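# Remove the blue snap-on lid from its jar

## Task

Pull the blue snap-on lid off the jar it closes without knocking that jar over. At the end that jar must be upright on the mat with its lid resting apart from it. Every other jar must be upright, and any jar that was closed must still be closed. Levering or tilting the lid off is allowed.

## Robot and tools

Robot: two 6-joint arms with parallel grippers, left_arm and right_arm, facing each other across a table. Scene frame: origin at the table centre, table surface at z = +0.020 m, +z up. left_arm's base sits at (-0.021, +0.458, +0.039) m on the +y side; right_arm's base is at (-0.013, -0.454, +0.039) m. Arm names do not match left/right in the images. Every reported hand position, orientation (quat_wxyz) and velocity uses the scene frame, in metres, m/s and rad/s. Reported hand poses can be off by a few cm, more at long reach.

Gripper: fingers point along the hand's +x axis and close along its y axis. end_effector_position is the point between the fingers, 3 to 4 cm short of the tips; only the outer 1.5 cm of each finger's inner face is flat.

Joint order in every row and every per-joint list: waist, shoulder, elbow, wrist pitch, wrist yaw, wrist roll. Ranges (rad): waist -3.054..3.054, shoulder 0..3.142, elbow 0..2.356, wrist pitch -1.571..1.571, wrist yaw -1.571..1.571, wrist roll -3.142..3.142. The elbow's sign is flipped against these URDF ranges in everything you send and read, so in your numbers the elbow runs from -2.356 to 0. True ends may differ by up to 0.028 rad.

A row is 14 numbers, each in [-1, 1], always for both arms: left_arm's six joint values then its opening, then right_arm's six joint values then its opening. Joint values are offsets, not poses: they are added to that arm's Joint targets as they stood when the action (or call, for move) began, never to the previous row. Scale: 1.0 equals 2.055 rad for waist, shoulder, elbow and 4.263 rad for the three wrist joints. Sending 0 for a joint keeps its current target. The opening is absolute, not an offset: +1 fully open, empty fingers touch near -0.78, anything lower is the same. Sending 0 for an opening is a real command (half closed); to keep a gripper as it is, resend its present command shown in Tool commands. Fully closing takes about 0.6 s or more.

Tools:
execute_actions(actions, cameras): actions is a list of actions; each action is a list of 1 to 15 rows, one row per 1/30 s step; a short action repeats its last row up to 15 steps (0.5 s). An empty list just reports state. An action asking any joint more than 0.028 rad outward past its range end is rejected for both arms; a bad first action rejects the whole call. cameras picks images: omitted/null/["all"] for all, [] for none; an unknown name invalidates the call.
move(target, speed, blend, opening_speed, blocking, cameras): target is one 14-number row or a list of up to 15 rows, every row offset from the same starting Joint targets. Joints travel together along a path. speed: rad/s of the joint with the farthest to go, 0.01 to 7, default 0.5, one value or one per target. blend: rad of corner rounding for lists. opening_speed: rate of the commanded opening, per second on the -1..+1 scale, at least 0.2. blocking=false returns after about 0.5 s while the move continues. Moves last at least 0.5 s and are cut short beyond 10 s; they do not avoid obstacles or the other arm. The result adds a move: line, e.g. done, off_target (resting more than 0.03 rad from target), moving, held, fault, plus limits=held if steps were withheld.
wait(seconds 0..10, cameras): lets time pass holding commands; a running move continues.
stop(cameras): brakes a running move; needs braking distance.
zoom_image(camera, region [x0,y0,x1,y1] in pixels, at most 504x504): closer look at the latest image of that camera.
read_manual(section "licences"): licence text only.
finished_scene(scene 1): ends the scene permanently.

Cameras: cam_high, cam_low, cam_left_wrist, cam_right_wrist, each 672x504. Calibration is given; fixed cameras may have shifted a few mm and degrees, and wrist views can lag while the arm moves.

Results: Joint positions and Joint velocities per arm (six joints in rad, rad/s, then finger-pad gap in m, 0.080 fully open; "within noise" means still). Joint targets are the base for your next offsets. grip_measured is the opening on the command scale; grip_effort_n is motor effort (negative closing) and also reads high against a stop. Joint torques include arm weight; External joint torques estimate outside load (a push toward larger joint numbers lowers it). Call results with actions list joint positions at some steps. Other lines: "joint sent to its limit", "joint command not followed" (clearance check altered targets), blocked (an arm was stopped by contact and both hold), TORQUE FAULT (arm stops 10 s), MOTOR HOT and OVER-TEMPERATURE FAULT.

Motion limits: each joint target is kept within 0.368 rad (first three) or 0.763 rad (wrists) of its measured angle per step, and targets putting the hand over 70 mm from where it is get scaled back, so big changes need several actions. Contact torque limits (N m): waist 17.2, shoulder 21.3, elbow 21.3, wrist pitch 5.61, wrist yaw 5.59, wrist roll 5.24; a held load counts.

Gripping: at first touch note grip_measured and command about 0.08 below it for full force, less for a lighter hold. Readings can be off by about 1 mm.

Avoid: anything leaving the table, dropping or releasing moving parts, fast impacts, hard pushes, arm-to-arm collisions or one gripper closing on the other's fingers, long holding or stretched poses that heat motors, and pressing toward unreachable poses. To stop pushing into something, command the targets back past the measured positions. Loose objects may occasionally be nudged by the scene.

Each tool is called after "Call:" as a command line: name --argument value for each argument, lists and objects as JSON in quotes; but a table of rows of numbers goes row by row, as --pt "numbers of a row", without its own name.

## Session

Call:
execute_actions --actions '[]'

Scene clock: 0.00 s.
left_arm: end_effector_position=(-0.0876, +0.1201, +0.3424) grip_measured=+1.000 grip_effort_n=n/a end_effector_quat_wxyz=(+0.464, +0.298, -0.099, -0.829) | right_arm: end_effector_position=(+0.2953, -0.2367, +0.2240) grip_measured=+1.000 grip_effort_n=n/a end_effector_quat_wxyz=(+0.806, +0.191, +0.312, +0.466)
Joint positions: left_arm=[-0.034 1.123 -1.088 -0.41 0.37 0.672 0.08] | right_arm=[-1.239 1.4 -0.757 0.168 -0.777 0.339 0.08]
Joint velocities: within noise
Joint torques (N m): no reading
External joint torques (N m): no reading
Motor temperatures (°C): left_arm=[29 32 31 33 32 43] | right_arm=[34 33 36 40 31 31]
Heat: left arm: hottest wrist roll 43 °C (+0.0 °C/min); right arm: hottest wrist pitch 40 °C (+0.0 °C/min).
Joint targets: left_arm=[-0.034 1.121 -1.090 -0.408 0.370 0.672] | right_arm=[-1.239 1.397 -0.760 0.169 -0.778 0.339]
Tool commands: left_gripper/opening=+1.0 right_gripper/opening=+1.0

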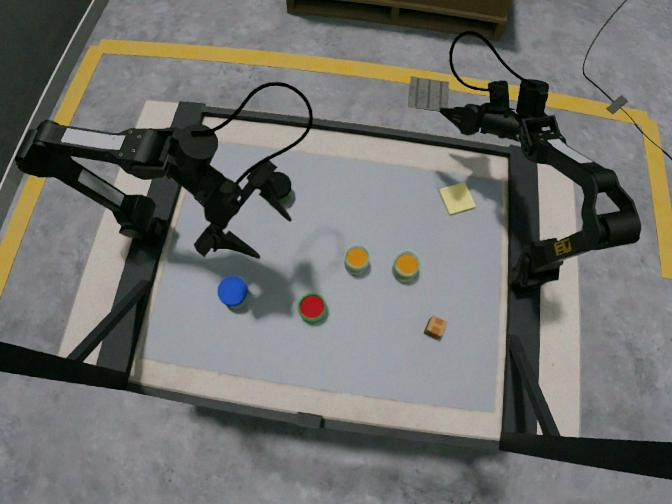

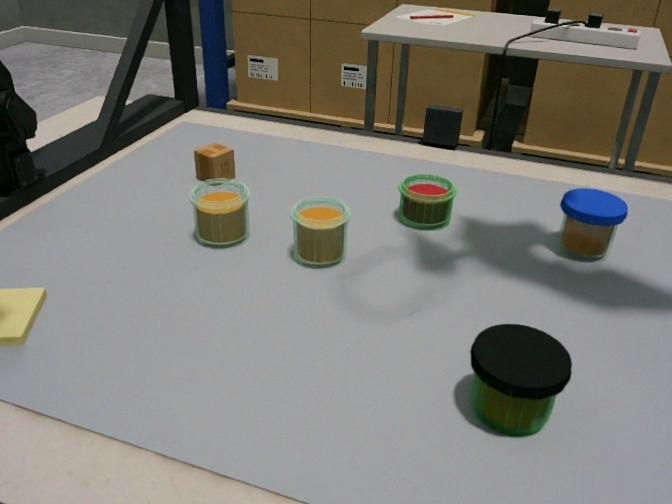

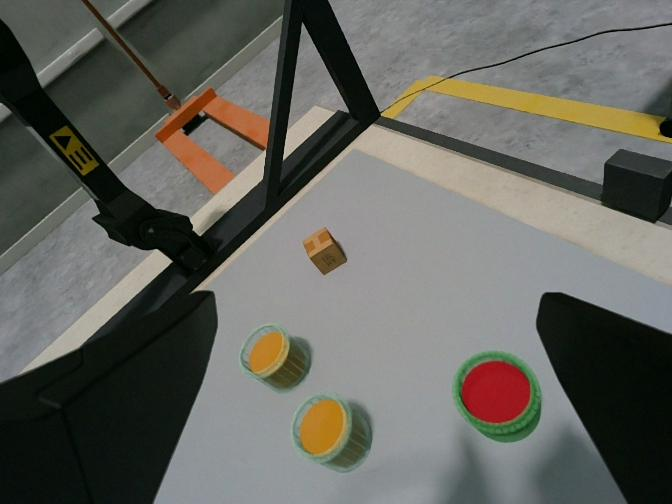

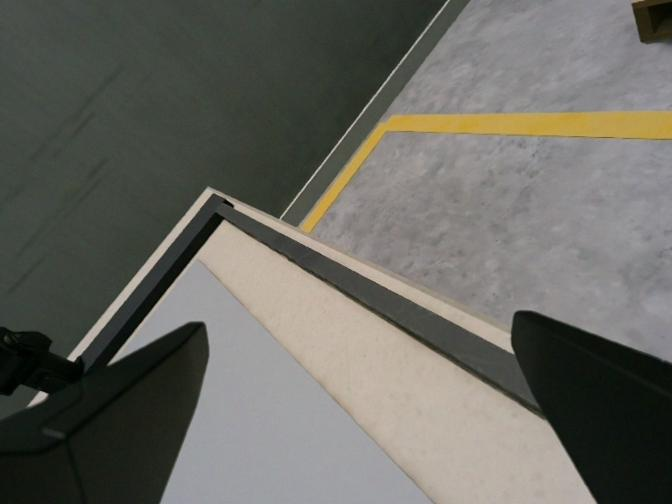

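Call:
zoom_image --camera "cam_low" --region '[520, 150, 672, 290]'

Call:
zoom_image --camera "cam_low" --region '[170, 120, 470, 290]'

Call:
zoom_image --camera "cam_high" --region '[180, 240, 340, 360]'

Call:
zoom_image --camera "cam_low" --region '[440, 300, 620, 450]'

Scaled by 3.316.

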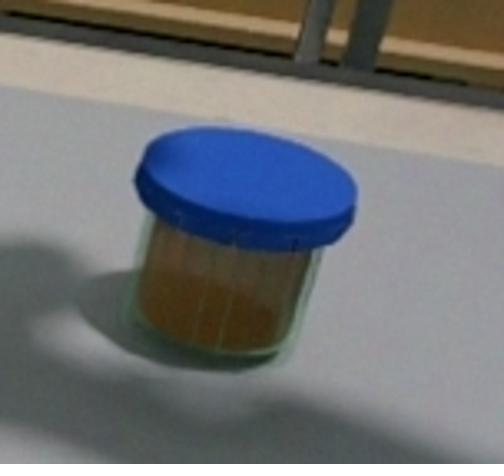

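Scaled by 1.680.

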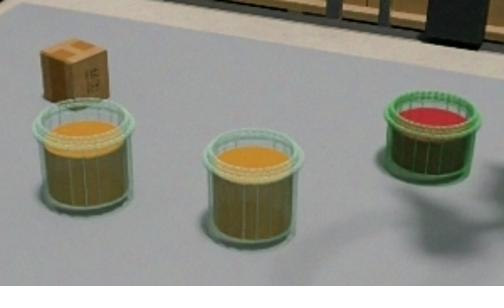

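Scaled by 3.150.

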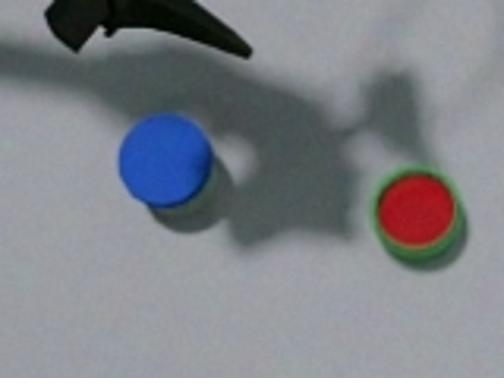

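Scaled by 2.800.

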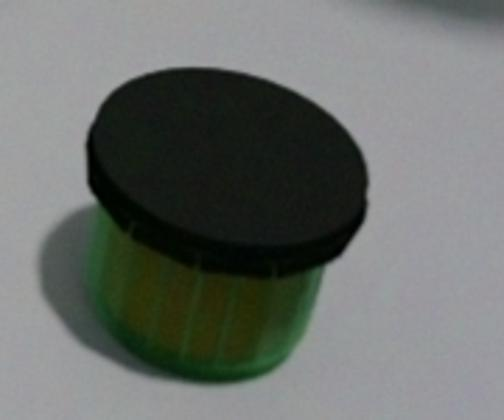

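Call:
move --target '[-0.1932, -0.1294, 0.2749, -0.0111, -0.0868, -0.1576, 1.0, 0.2599, 0.1771, 0.1844, 0.1797, 0.0289, -0.1459, 1.0]' --speed 0.8

Scene clock: 24.90 s.
left_arm: end_effector_position=(-0.1275, +0.2269, +0.1691) grip_measured=+1.000 grip_effort_n=1.2 end_effector_quat_wxyz=(+0.497, +0.319, +0.204, -0.780) | right_arm: end_effector_position=(+0.1416, -0.1322, +0.0949) grip_measured=+1.000 grip_effort_n=0.2 end_effector_quat_wxyz=(+0.698, -0.121, +0.120, +0.696)
Joint positions: left_arm=[-0.427 0.861 -0.539 -0.456 0.004 0.002 0.08] | right_arm=[-0.708 1.755 -0.386 0.931 -0.657 -0.281 0.08]
Joint velocities: within noise
Joint torques (N m): left_arm=[-0.32 -2.84 -6 1.67 -0.14 -0.07] | right_arm=[0.17 -4.59 -3.31 1.7 -0.15 -0.09]
External joint torques (N m): left_arm=[-0.33 -1.04 0.77 0.24 -0.14 -0.07] | right_arm=[0.18 0.62 0.54 0.18 0.02 -0.09]
Motor temperatures (°C): left_arm=[29 33 35 35 31 43] | right_arm=[33 37 39 42 31 31]
Heat: left arm: hottest wrist roll 43 °C (+0.0 °C/min); right arm: hottest wrist pitch 42 °C (+4.8 °C/min).
Joint targets: left_arm=[-0.431 0.855 -0.524 -0.456 0.000 0.000] | right_arm=[-0.705 1.761 -0.381 0.935 -0.655 -0.283]
move: done
camera_calibration:
cam_left_wrist: T_world_to_cam=[[-0.905159, 0.424941, -0.0106211, -0.20048], [0.396451, 0.834932, -0.381727, -0.0460706], [-0.153343, -0.349734, -0.924214, 0.287282], [0, 0, 0, 1]] pos_world=[-0.119149, 0.22413, 0.245794]
cam_right_wrist: T_world_to_cam=[[0.999465, -0.0313111, -0.00946662, -0.138677], [-0.0271097, -0.630931, -0.775365, 0.0260708], [0.0183047, 0.775207, -0.631442, 0.236499], [0, 0, 0, 1]] pos_world=[0.134981, -0.171229, 0.168237]

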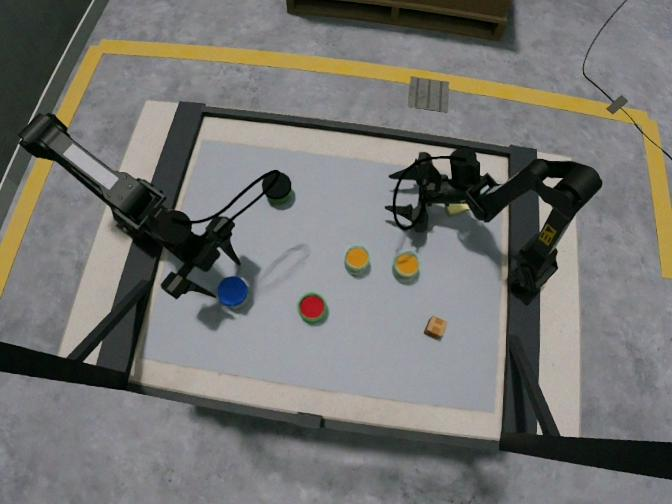

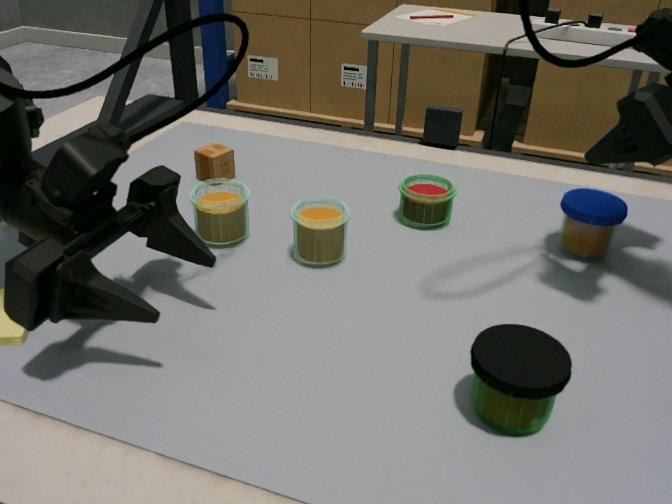

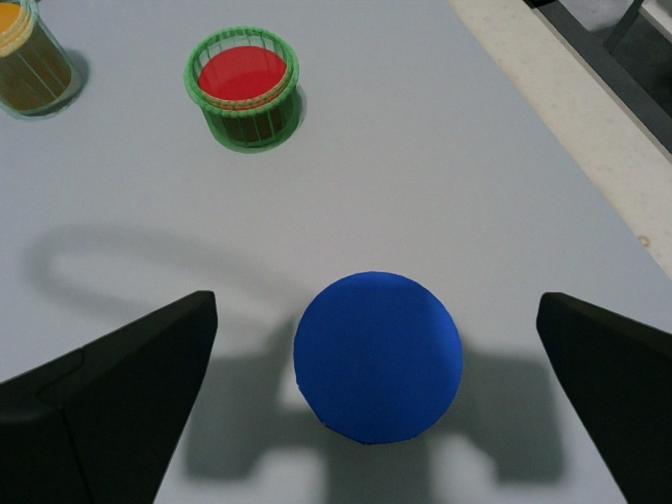

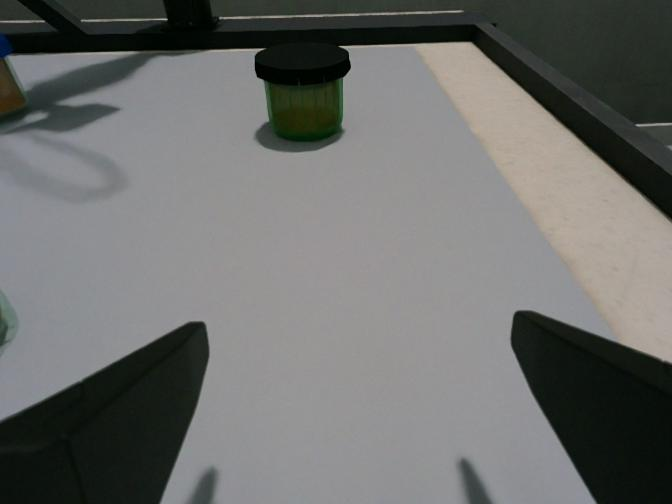

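Call:
move --target '[-0.0117, 0.1022, 0.1360, 0.1131, 0, 0, 1.0, 0, 0, 0, 0, 0, 0, 1.0]' --speed 0.5 --cameras '["cam_low", "cam_left_wrist"]'

Scene clock: 30.13 s.
left_arm: end_effector_position=(-0.1352, +0.2253, +0.0848) grip_measured=+1.000 grip_effort_n=0.2 end_effector_quat_wxyz=(+0.488, +0.323, +0.201, -0.786) | right_arm: end_effector_position=(+0.1417, -0.1322, +0.0950) grip_measured=+1.000 grip_effort_n=0.2 end_effector_quat_wxyz=(+0.698, -0.121, +0.120, +0.696)
Joint positions: left_arm=[-0.452 1.062 -0.258 0.022 0.004 0.002 0.08] | right_arm=[-0.708 1.755 -0.386 0.931 -0.657 -0.281 0.08]
Joint velocities: within noise
Joint torques (N m): left_arm=[-0.23 -2.25 -5.21 1.96 -0.14 -0.04] | right_arm=[0.24 -4.54 -3.2 1.73 -0.13 -0.08]
External joint torques (N m): left_arm=[-0.23 0.05 0.84 0.51 -0.14 -0.04] | right_arm=[0.23 0.59 0.6 0.24 0.04 -0.09]
Motor temperatures (°C): left_arm=[29 33 36 36 31 43] | right_arm=[33 37 39 42 31 31]
Heat: left arm: hottest wrist roll 43 °C (+0.0 °C/min); right arm: hottest wrist pitch 42 °C (+4.0 °C/min).
Joint targets: left_arm=[-0.455 1.065 -0.245 0.027 0.000 0.001] | right_arm=[-0.705 1.761 -0.381 0.935 -0.655 -0.283]
move: done
camera_calibration:
cam_left_wrist: T_world_to_cam=[[-0.89464, 0.446656, -0.0108628, -0.211046], [0.417051, 0.826125, -0.378927, -0.0693138], [-0.160276, -0.343533, -0.925363, 0.205373], [0, 0, 0, 1]] pos_world=[-0.126986, 0.222079, 0.161487]
Images, in order (width x height): cam_low 672x504, cam_left_wrist 672x504.

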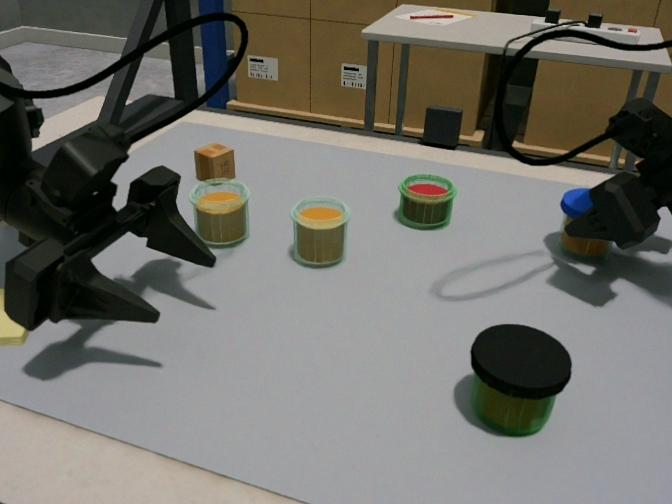

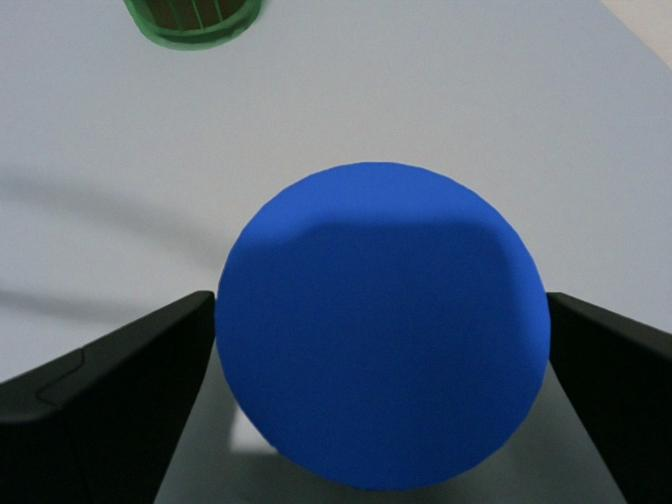

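Call:
zoom_image --camera "cam_left_wrist" --region '[120, 240, 672, 504]'

Call:
zoom_image --camera "cam_low" --region '[532, 150, 672, 290]'

Region (120, 240, 672, 504) is 552x264 pixels. A region can be at most 504 by 504 pixels.

Scaled by 3.600.

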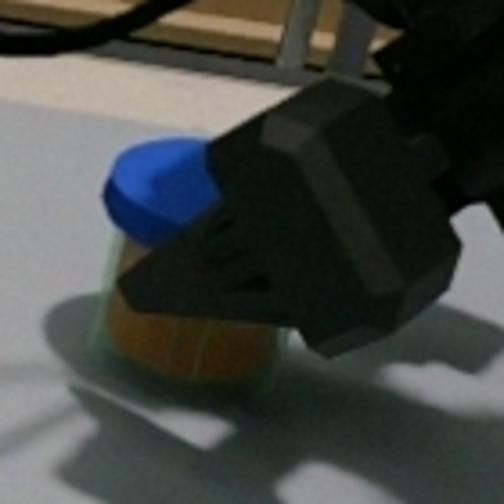

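Call:
move --pt "0 -0.01757 -0.01363 -0.01504 0 0 1.0 0 0 0 0 0 0 1.0" --pt "0 -0.01757 -0.01363 -0.01504 0 0 0.5 0 0 0 0 0 0 1.0" --speed 0.3 --opening_speed 1.0 --cameras '["cam_low", "cam_left_wrist"]'

Scene clock: 34.80 s.
left_arm: end_effector_position=(-0.1312, +0.2324, +0.0817) grip_measured=+0.504 grip_effort_n=-17.9 end_effector_quat_wxyz=(+0.485, +0.337, +0.209, -0.779) | right_arm: end_effector_position=(+0.1416, -0.1323, +0.0949) grip_measured=+1.000 grip_effort_n=0.2 end_effector_quat_wxyz=(+0.698, -0.121, +0.120, +0.696)
Joint positions: left_arm=[-0.452 1.035 -0.258 -0.04 0 0.002 0.058] | right_arm=[-0.708 1.755 -0.386 0.931 -0.657 -0.281 0.08]
Joint velocities: within noise
Joint torques (N m): left_arm=[-0.25 -3.26 -8.79 1.76 -0.01 -0.05] | right_arm=[0.32 -4.49 -3.39 1.76 -0.12 -0.1]
External joint torques (N m): left_arm=[-0.27 -1.09 -2.66 0.34 0 -0.05] | right_arm=[0.31 0.68 0.41 0.26 0.05 -0.1]
Motor temperatures (°C): left_arm=[29 33 36 36 31 43] | right_arm=[33 37 39 43 31 31]
Heat: left arm: hottest wrist roll 43 °C (+0.0 °C/min); right arm: hottest wrist pitch 43 °C (+5.2 °C/min).
Joint targets: left_arm=[-0.455 1.029 -0.273 -0.038 0.000 0.001] | right_arm=[-0.705 1.761 -0.381 0.935 -0.655 -0.283]
move: done
camera_calibration:
cam_left_wrist: T_world_to_cam=[[-0.895558, 0.444751, -0.0130931, -0.210174], [0.421389, 0.838334, -0.345871, -0.0829981], [-0.14285, -0.315265, -0.938191, 0.202265], [0, 0, 0, 1]] pos_world=[-0.124355, 0.226822, 0.158304]
Images, in order (width x height): cam_low 672x504, cam_left_wrist 672x504.

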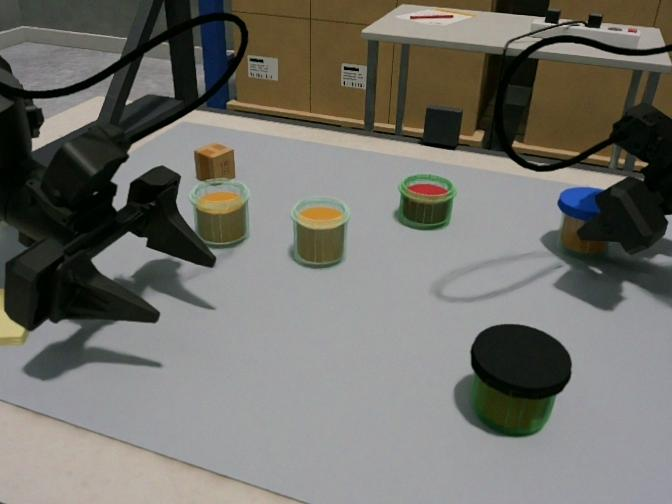

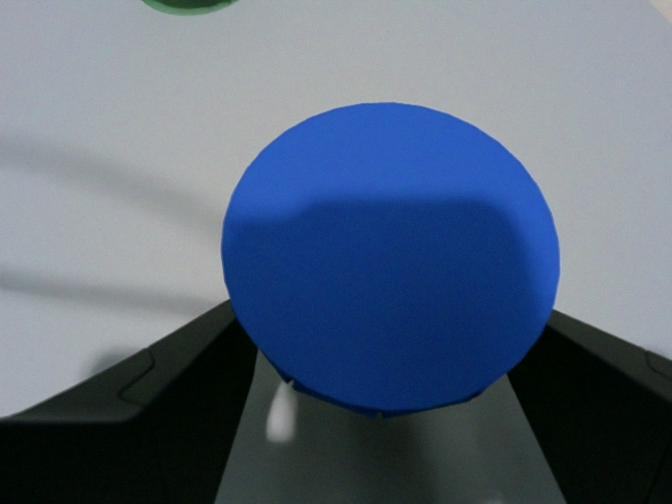

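Call:
zoom_image --camera "cam_low" --region '[532, 150, 672, 290]'

Scaled by 3.600.

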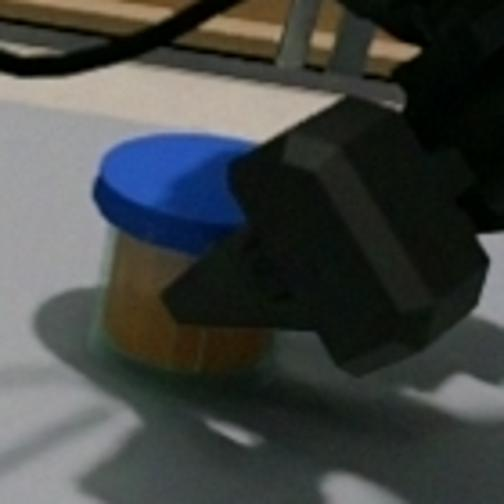

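Call:
move --pt "0 0 0 0 0 0 1.0 0 0 0 0 0 0 1.0" --pt "-0.0017 -0.03114 -0.0540 -0.0421 0 0 1.0 0 0 0 0 0 0 1.0" --pt "-0.0017 0.0107 -0.0046 0.0019 0 0 1.0 0 0 0 0 0 0 1.0" --speed 0.35 --opening_speed 2.0 --cameras '["cam_low", "cam_left_wrist"]'

Scene clock: 39.57 s.
left_arm: end_effector_position=(-0.1367, +0.2229, +0.0936) grip_measured=+0.997 grip_effort_n=17.4 end_effector_quat_wxyz=(+0.488, +0.325, +0.201, -0.785) | right_arm: end_effector_position=(+0.1416, -0.1323, +0.0949) grip_measured=+1.000 grip_effort_n=0.7 end_effector_quat_wxyz=(+0.698, -0.121, +0.120, +0.696)
Joint positions: left_arm=[-0.455 1.048 -0.296 -0.034 0 0.002 0.08] | right_arm=[-0.708 1.755 -0.386 0.931 -0.657 -0.281 0.08]
Joint velocities: within noise
Joint torques (N m): left_arm=[-0.35 -2.33 -5.26 1.94 0.01 -0.04] | right_arm=[0.32 -4.56 -3.32 1.74 -0.16 -0.09]
External joint torques (N m): left_arm=[-0.32 0 0.87 0.51 0 -0.05] | right_arm=[0.3 0.58 0.46 0.25 0.01 -0.1]
Motor temperatures (°C): left_arm=[28 33 37 37 31 42] | right_arm=[33 37 38 43 31 31]
Heat: left arm: hottest wrist roll 42 °C (-1.5 °C/min); right arm: hottest wrist pitch 43 °C (+4.5 °C/min).
Joint targets: left_arm=[-0.459 1.051 -0.282 -0.030 0.000 0.000] | right_arm=[-0.705 1.761 -0.381 0.935 -0.655 -0.283]
move: done
camera_calibration:
cam_left_wrist: T_world_to_cam=[[-0.894508, 0.446863, -0.0129762, -0.211065], [0.418627, 0.827096, -0.375053, -0.0637608], [-0.156865, -0.34092, -0.926913, 0.212456], [0, 0, 0, 1]] pos_world=[-0.128781, 0.219484, 0.170275]
Images, in order (width x height): cam_low 672x504, cam_left_wrist 672x504.

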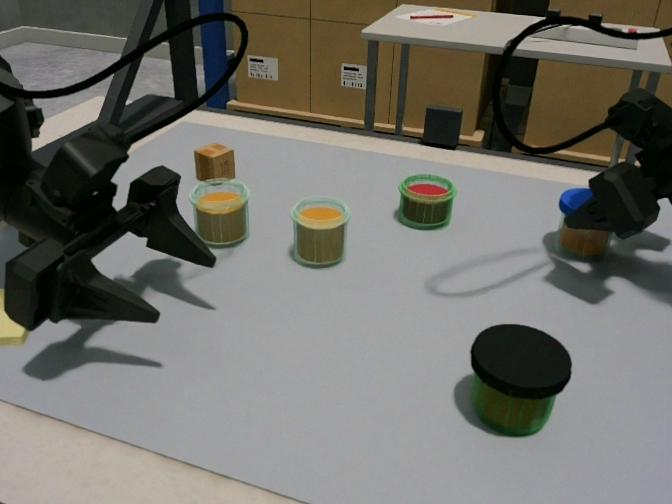

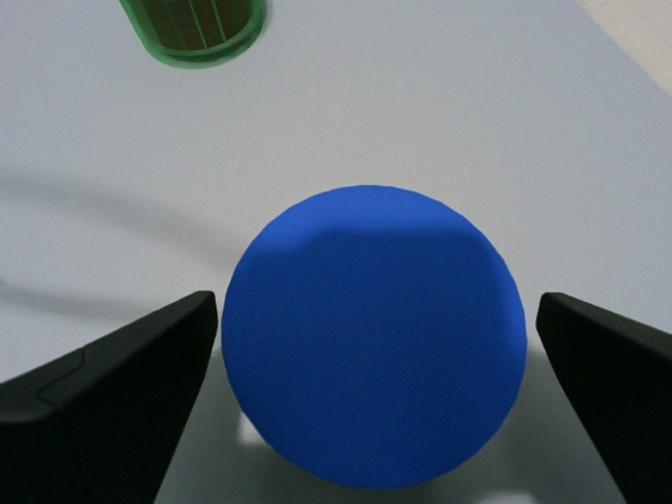

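Call:
move --pt "0.0036 0 0 0 0 0 1.0 0 0 0 0 0 0 1.0" --pt "0.0036 0 0 0 0 0 0.53 0 0 0 0 0 0 1.0" --speed 0.3 --opening_speed 0.8 --cameras '["cam_low", "cam_left_wrist"]'

Scene clock: 42.07 s.
left_arm: end_effector_position=(-0.1356, +0.2223, +0.0936) grip_measured=+0.620 grip_effort_n=-83.5 end_effector_quat_wxyz=(+0.490, +0.325, +0.201, -0.784) | right_arm: end_effector_position=(+0.1416, -0.1323, +0.0949) grip_measured=+1.000 grip_effort_n=0.2 end_effector_quat_wxyz=(+0.698, -0.121, +0.120, +0.696)
Joint positions: left_arm=[-0.452 1.048 -0.296 -0.033 -0.002 0.002 0.063] | right_arm=[-0.708 1.755 -0.386 0.931 -0.657 -0.281 0.08]
Joint velocities: within noise
Joint torques (N m): left_arm=[-0.07 -2.3 -5.33 1.86 0.1 -0.03] | right_arm=[0.24 -4.55 -3.25 1.74 -0.18 -0.07]
External joint torques (N m): left_arm=[-0.07 0.03 0.82 0.43 0.1 -0.03] | right_arm=[0.19 0.61 0.55 0.23 0 -0.07]
Motor temperatures (°C): left_arm=[28 33 37 37 31 42] | right_arm=[33 37 38 43 31 31]
Heat: left arm: hottest wrist roll 42 °C (-1.4 °C/min); right arm: hottest wrist pitch 43 °C (+4.3 °C/min).
Joint targets: left_arm=[-0.451 1.051 -0.282 -0.030 0.000 0.001] | right_arm=[-0.705 1.761 -0.381 0.935 -0.655 -0.283]
move: done
camera_calibration:
cam_left_wrist: T_world_to_cam=[[-0.896711, 0.442374, -0.0146482, -0.208947], [0.414934, 0.828647, -0.37573, -0.0644567], [-0.154075, -0.342999, -0.926614, 0.2132], [0, 0, 0, 1]] pos_world=[-0.127771, 0.218972, 0.170275]
Images, in order (width x height): cam_low 672x504, cam_left_wrist 672x504.

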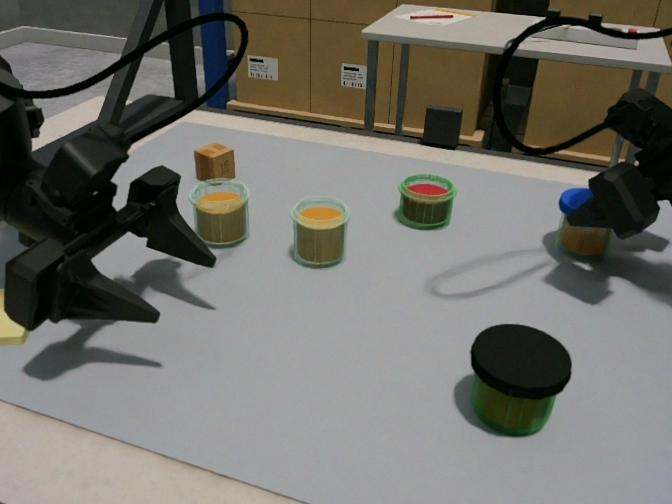

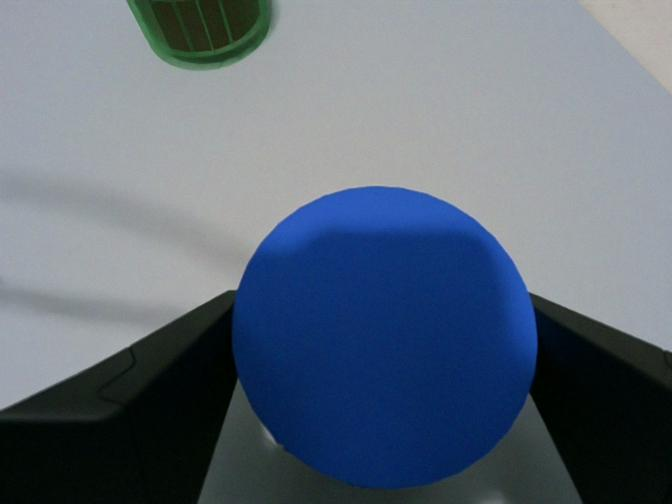

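Call:
move --target '[0, -0.0287, -0.0372, -0.0244, 0, 0, 0.53, 0, 0, 0, 0, 0, 0, 1.0]' --speed 0.2 --cameras '["cam_low", "cam_left_wrist"]'

Scene clock: 43.90 s.
left_arm: end_effector_position=(-0.1337, +0.2261, +0.1024) grip_measured=+0.620 grip_effort_n=-83.5 end_effector_quat_wxyz=(+0.488, +0.333, +0.208, -0.780) | right_arm: end_effector_position=(+0.1416, -0.1323, +0.0949) grip_measured=+1.000 grip_effort_n=0.2 end_effector_quat_wxyz=(+0.698, -0.121, +0.120, +0.696)
Joint positions: left_arm=[-0.451 1.003 -0.333 -0.137 -0.002 0 0.063] | right_arm=[-0.708 1.755 -0.386 0.931 -0.657 -0.281 0.08]
Joint velocities: within noise
Joint torques (N m): left_arm=[-0.03 -4.01 -10.4 1.89 0.07 0] | right_arm=[0.2 -4.5 -3.32 1.71 -0.17 -0.09]
External joint torques (N m): left_arm=[-0.02 -1.79 -4.09 0.48 0.07 0] | right_arm=[0.19 0.65 0.45 0.22 0 -0.09]
Motor temperatures (°C): left_arm=[28 33 37 37 31 42] | right_arm=[33 37 38 43 31 31]
Heat: left arm: hottest wrist roll 42 °C (-1.4 °C/min); right arm: hottest wrist pitch 43 °C (+4.1 °C/min).
Joint targets: left_arm=[-0.451 0.992 -0.359 -0.134 0.000 0.000] | right_arm=[-0.705 1.761 -0.381 0.935 -0.655 -0.283]
move: done
camera_calibration:
cam_left_wrist: T_world_to_cam=[[-0.897021, 0.44178, -0.0135172, -0.208781], [0.417436, 0.836747, -0.354404, -0.068696], [-0.145259, -0.323551, -0.934995, 0.220635], [0, 0, 0, 1]] pos_world=[-0.126555, 0.221103, 0.179125]
Images, in order (width x height): cam_low 672x504, cam_left_wrist 672x504.

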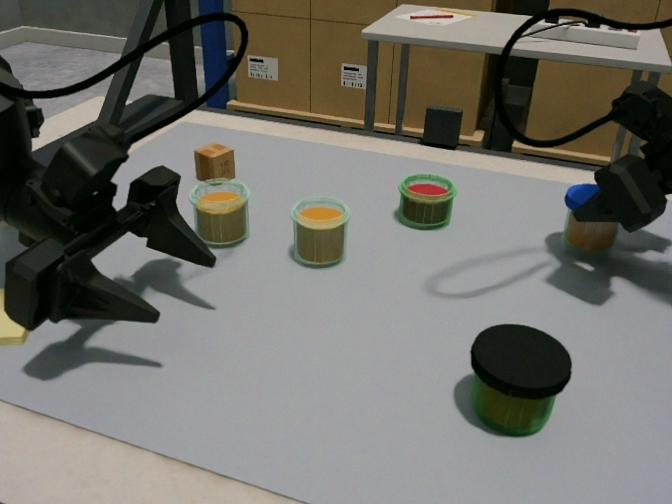

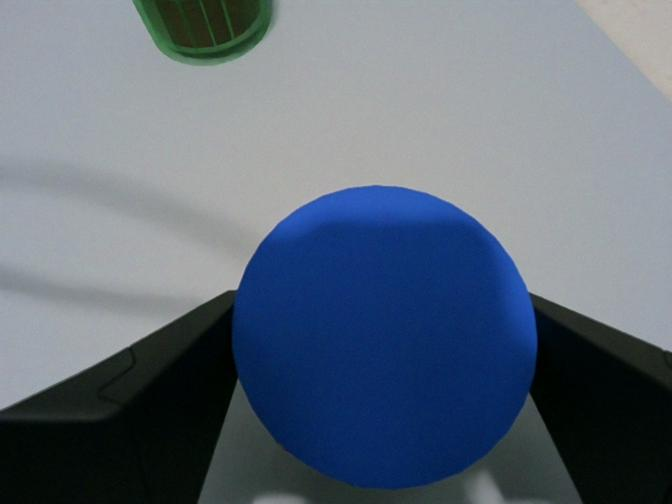

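Call:
zoom_image --camera "cam_low" --region '[532, 150, 672, 290]'

Scaled by 3.600.

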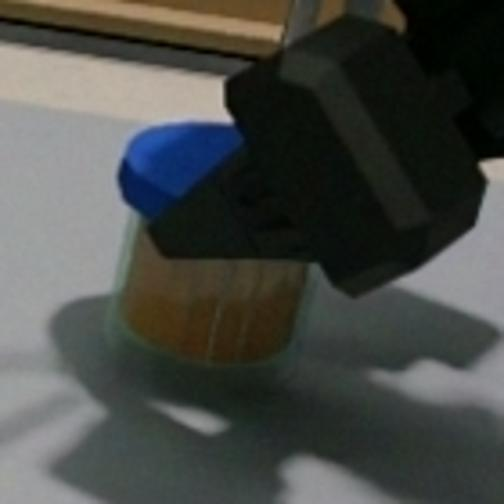

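Call:
move --target '[0.4523, 0.4190, -0.3499, 0.0192, 0.0774, 0.0819, 0.53, 0, 0, 0, 0, 0, 0, 1.0]' --speed 0.5

Scene clock: 48.70 s.
left_arm: end_effector_position=(+0.1407, +0.0412, +0.1033) grip_measured=+0.620 grip_effort_n=-83.5 end_effector_quat_wxyz=(+0.653, +0.273, +0.278, -0.650) | right_arm: end_effector_position=(+0.1416, -0.1323, +0.0949) grip_measured=+1.000 grip_effort_n=0.2 end_effector_quat_wxyz=(+0.698, -0.121, +0.120, +0.696)
Joint positions: left_arm=[0.48 1.852 -1.053 -0.06 0.325 0.346 0.063] | right_arm=[-0.708 1.755 -0.386 0.931 -0.657 -0.281 0.08]
Joint velocities: within noise
Joint torques (N m): left_arm=[-0.11 -9.09 -9.89 2.15 0.32 0.1] | right_arm=[0.14 -4.53 -3.29 1.75 -0.16 -0.09]
External joint torques (N m): left_arm=[-0.07 -1 -3.93 0.8 0.16 0.1] | right_arm=[0.13 0.66 0.53 0.25 0.01 -0.09]
Motor temperatures (°C): left_arm=[28 33 39 38 31 42] | right_arm=[33 37 38 43 31 31]
Heat: left arm: hottest wrist roll 42 °C (-1.2 °C/min); right arm: hottest wrist pitch 43 °C (+3.7 °C/min).
Joint targets: left_arm=[0.479 1.853 -1.078 -0.052 0.330 0.350] | right_arm=[-0.705 1.761 -0.381 0.935 -0.655 -0.283]
move: done
camera_calibration:
cam_left_wrist: T_world_to_cam=[[-0.999978, -0.00211304, -0.00629198, 0.150948], [0.000301895, 0.932509, -0.361146, 0.0271072], [0.00663045, -0.361139, -0.932488, 0.181352], [0, 0, 0, 1]] pos_world=[0.149735, 0.0405345, 0.179848]
cam_right_wrist: T_world_to_cam=[[0.999474, -0.0311349, -0.00909426, -0.138613], [-0.0267098, -0.630942, -0.77537, 0.0259362], [0.0184031, 0.775205, -0.631441, 0.236424], [0, 0, 0, 1]] pos_world=[0.134882, -0.171229, 0.168138]

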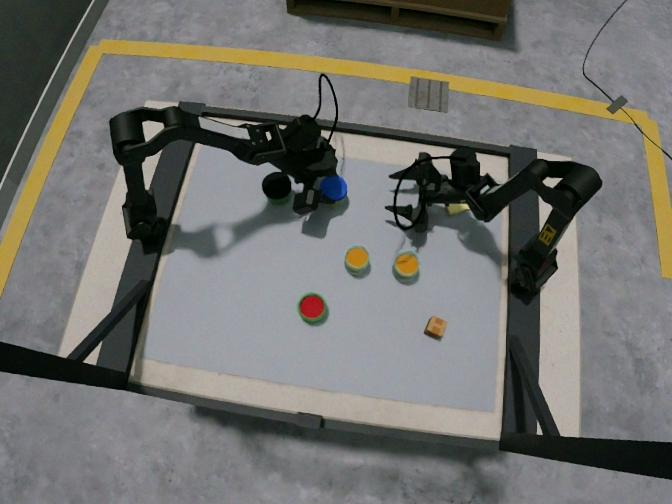

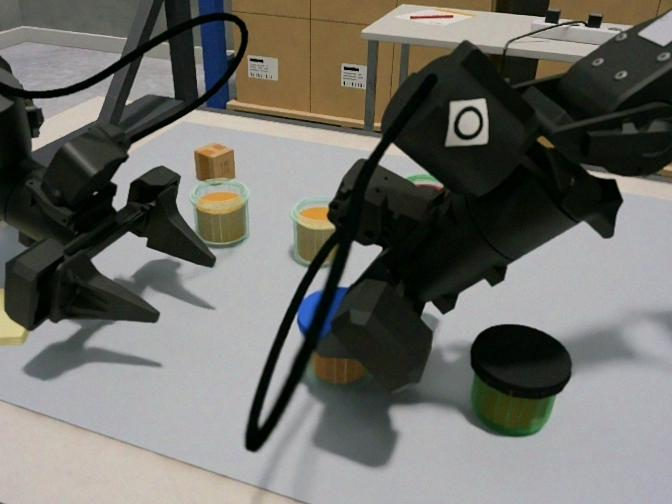

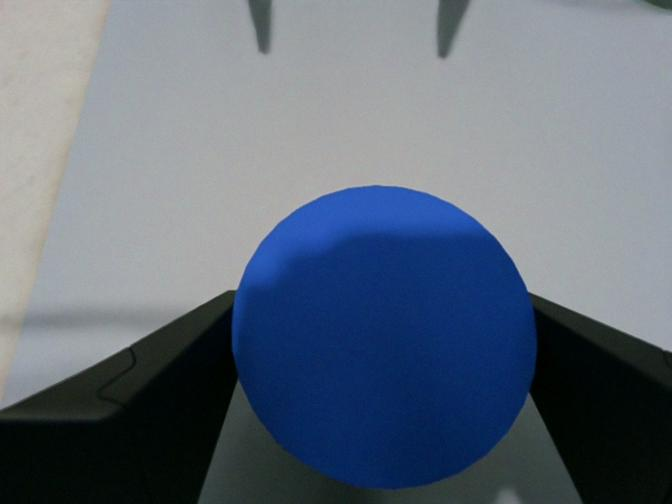

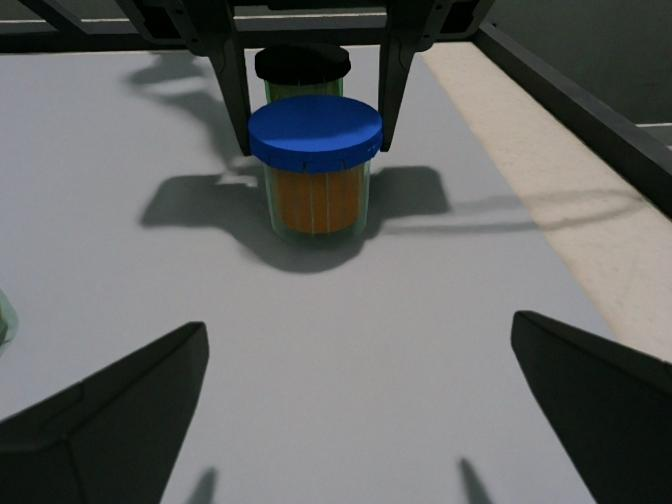

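Call:
move --target '[0.002, 0.00876, 0.0321, 0.0138, 0.001, 0.001, 0.53, 0.0766, 0.1557, -0.0628, 0.0622, 0.0320, 0.0225, 1.0]' --speed 0.3

Scene clock: 53.00 s.
left_arm: end_effector_position=(+0.1407, +0.0398, +0.0976) grip_measured=+0.620 grip_effort_n=-83.5 end_effector_quat_wxyz=(+0.655, +0.269, +0.267, -0.654) | right_arm: end_effector_position=(+0.1278, -0.0815, +0.0564) grip_measured=+1.000 grip_effort_n=0.2 end_effector_quat_wxyz=(+0.698, -0.113, +0.115, +0.698)
Joint positions: left_arm=[0.481 1.864 -1.026 0.003 0.331 0.35 0.063] | right_arm=[-0.55 2.073 -0.503 1.196 -0.52 -0.191 0.08]
Joint velocities: within noise
Joint torques (N m): left_arm=[0.07 -8.52 -4.85 1.84 0.25 0.12] | right_arm=[0.25 -5.76 -3.72 1.83 -0.12 0.08]
External joint torques (N m): left_arm=[0.1 -0.46 0.99 0.49 0.08 0.12] | right_arm=[0.22 0.75 -0.83 0.26 0.01 0.08]
Motor temperatures (°C): left_arm=[28 34 39 39 31 42] | right_arm=[33 37 38 44 31 31]
Heat: left arm: hottest wrist roll 42 °C (-1.1 °C/min); right arm: hottest wrist pitch 44 °C (+4.5 °C/min).
Joint targets: left_arm=[0.482 1.871 -1.012 0.007 0.334 0.354] | right_arm=[-0.547 2.081 -0.510 1.201 -0.519 -0.187]
move: done
camera_calibration:
cam_left_wrist: T_world_to_cam=[[-0.999878, 0.00362498, -0.0152181, 0.15162], [0.00917398, 0.923826, -0.382702, 0.027545], [0.0126716, -0.382794, -0.923747, 0.17477], [0, 0, 0, 1]] pos_world=[0.149135, 0.0409046, 0.174292]
cam_right_wrist: T_world_to_cam=[[0.999504, -0.028065, -0.0142588, -0.123087], [-0.0285272, -0.616, -0.78723, 0.0298413], [0.0133102, 0.787246, -0.616495, 0.173774], [0, 0, 0, 1]] pos_world=[0.121564, -0.121875, 0.128868]

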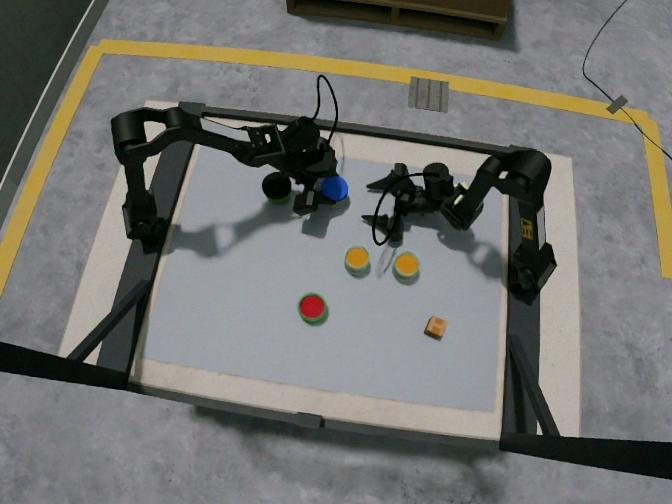

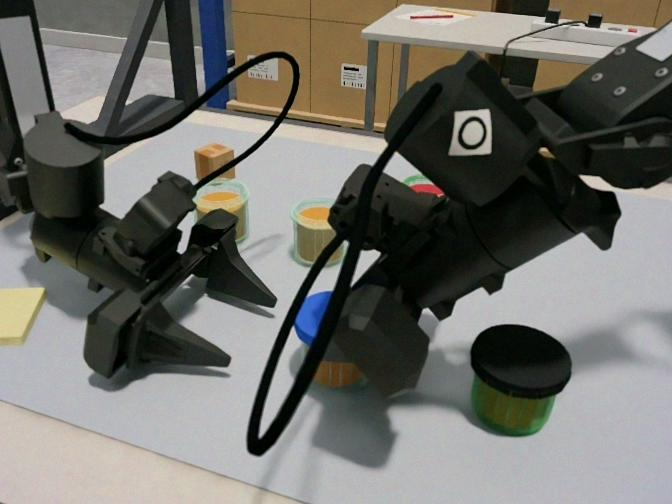

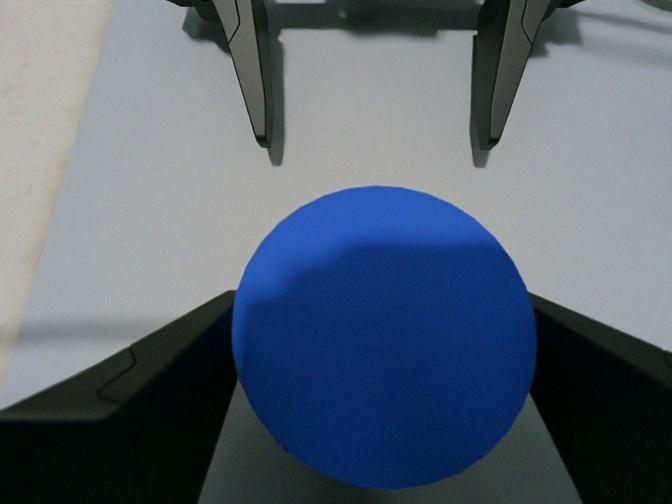

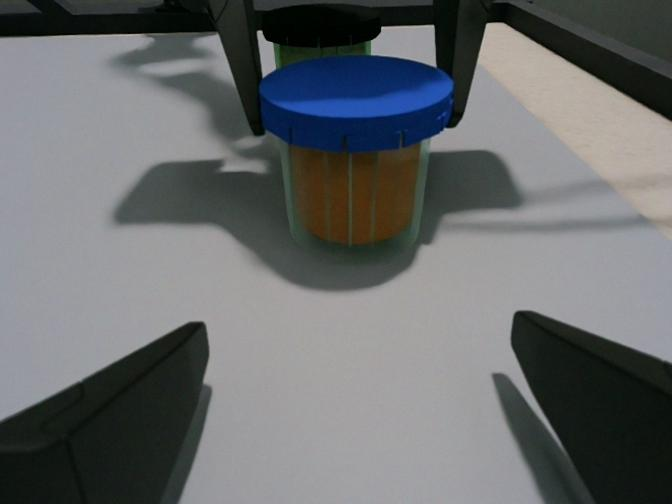

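Call:
zoom_image --camera "cam_right_wrist" --region '[180, 20, 520, 320]'

Scaled by 1.482.

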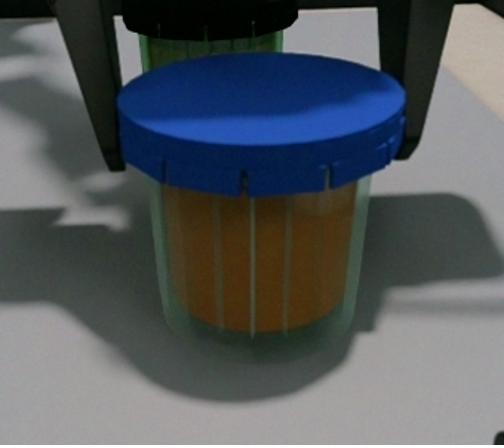

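Call:
move --target '[0, 0, 0, 0, 0, 0, 0.53, 0.0511, 0.0521, -0.1328, -0.0328, 0.0231, 0.0101, 1.0]' --speed 0.2

Scene clock: 59.37 s.
left_arm: end_effector_position=(+0.1407, +0.0398, +0.0977) grip_measured=+0.620 grip_effort_n=-83.5 end_effector_quat_wxyz=(+0.655, +0.269, +0.267, -0.654) | right_arm: end_effector_position=(+0.1305, -0.0096, +0.0582) grip_measured=+1.000 grip_effort_n=0.2 end_effector_quat_wxyz=(+0.698, -0.111, +0.109, +0.699)
Joint positions: left_arm=[0.481 1.864 -1.026 0.003 0.331 0.35 0.063] | right_arm=[-0.444 2.18 -0.774 1.062 -0.422 -0.148 0.08]
Joint velocities: within noise
Joint torques (N m): left_arm=[0.08 -8.47 -4.85 1.84 0.24 0.13] | right_arm=[0.25 -7.21 -4.6 1.43 -0.03 0.07]
External joint torques (N m): left_arm=[0.14 -0.51 0.93 0.5 0.07 0.12] | right_arm=[0.23 0.8 -0.84 -0.18 0.06 0.06]
Motor temperatures (°C): left_arm=[28 36 38 39 31 42] | right_arm=[33 38 38 44 31 31]
Heat: left arm: hottest wrist roll 42 °C (-1.0 °C/min); right arm: hottest wrist pitch 44 °C (+4.0 °C/min).
Joint targets: left_arm=[0.482 1.871 -1.012 0.007 0.334 0.354] | right_arm=[-0.442 2.188 -0.783 1.061 -0.420 -0.144]
move: done
camera_calibration:
cam_left_wrist: T_world_to_cam=[[-0.999875, 0.00354287, -0.0154034, 0.151656], [0.0091731, 0.923706, -0.382991, 0.0276012], [0.0128714, -0.383085, -0.923624, 0.174731], [0, 0, 0, 1]] pos_world=[0.149135, 0.0409041, 0.174293]
cam_right_wrist: T_world_to_cam=[[0.99956, -0.0278126, -0.0103367, -0.123988], [-0.0251166, -0.607643, -0.793813, 0.0756436], [0.0157969, 0.793723, -0.608074, 0.117627], [0, 0, 0, 1]] pos_world=[0.123975, -0.0508475, 0.130291]

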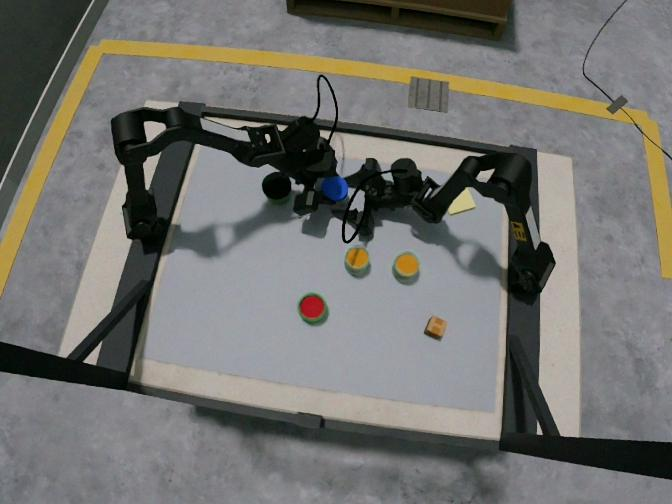

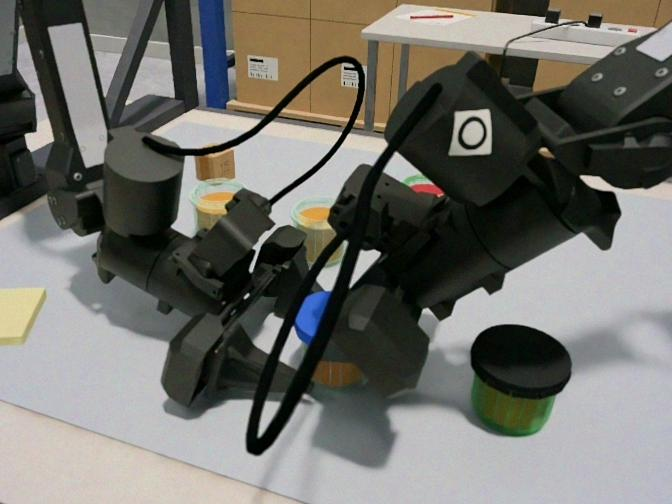

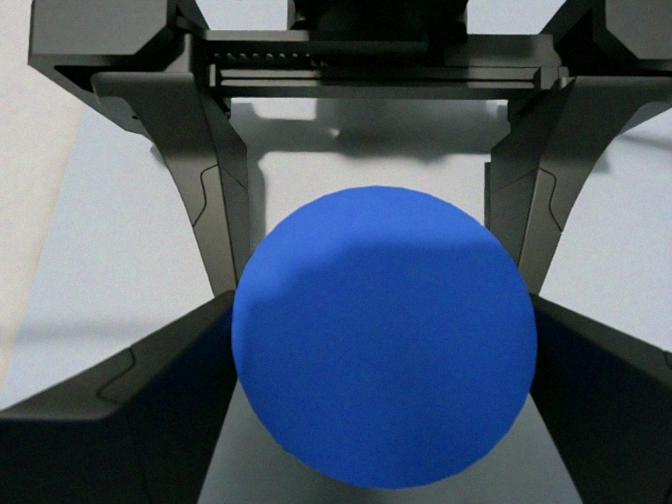

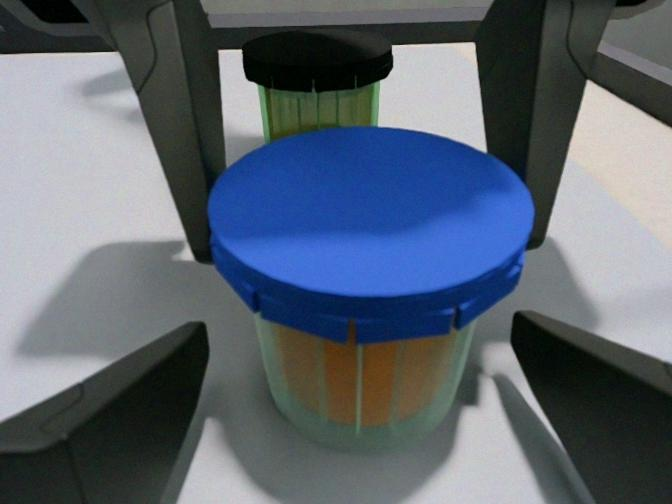

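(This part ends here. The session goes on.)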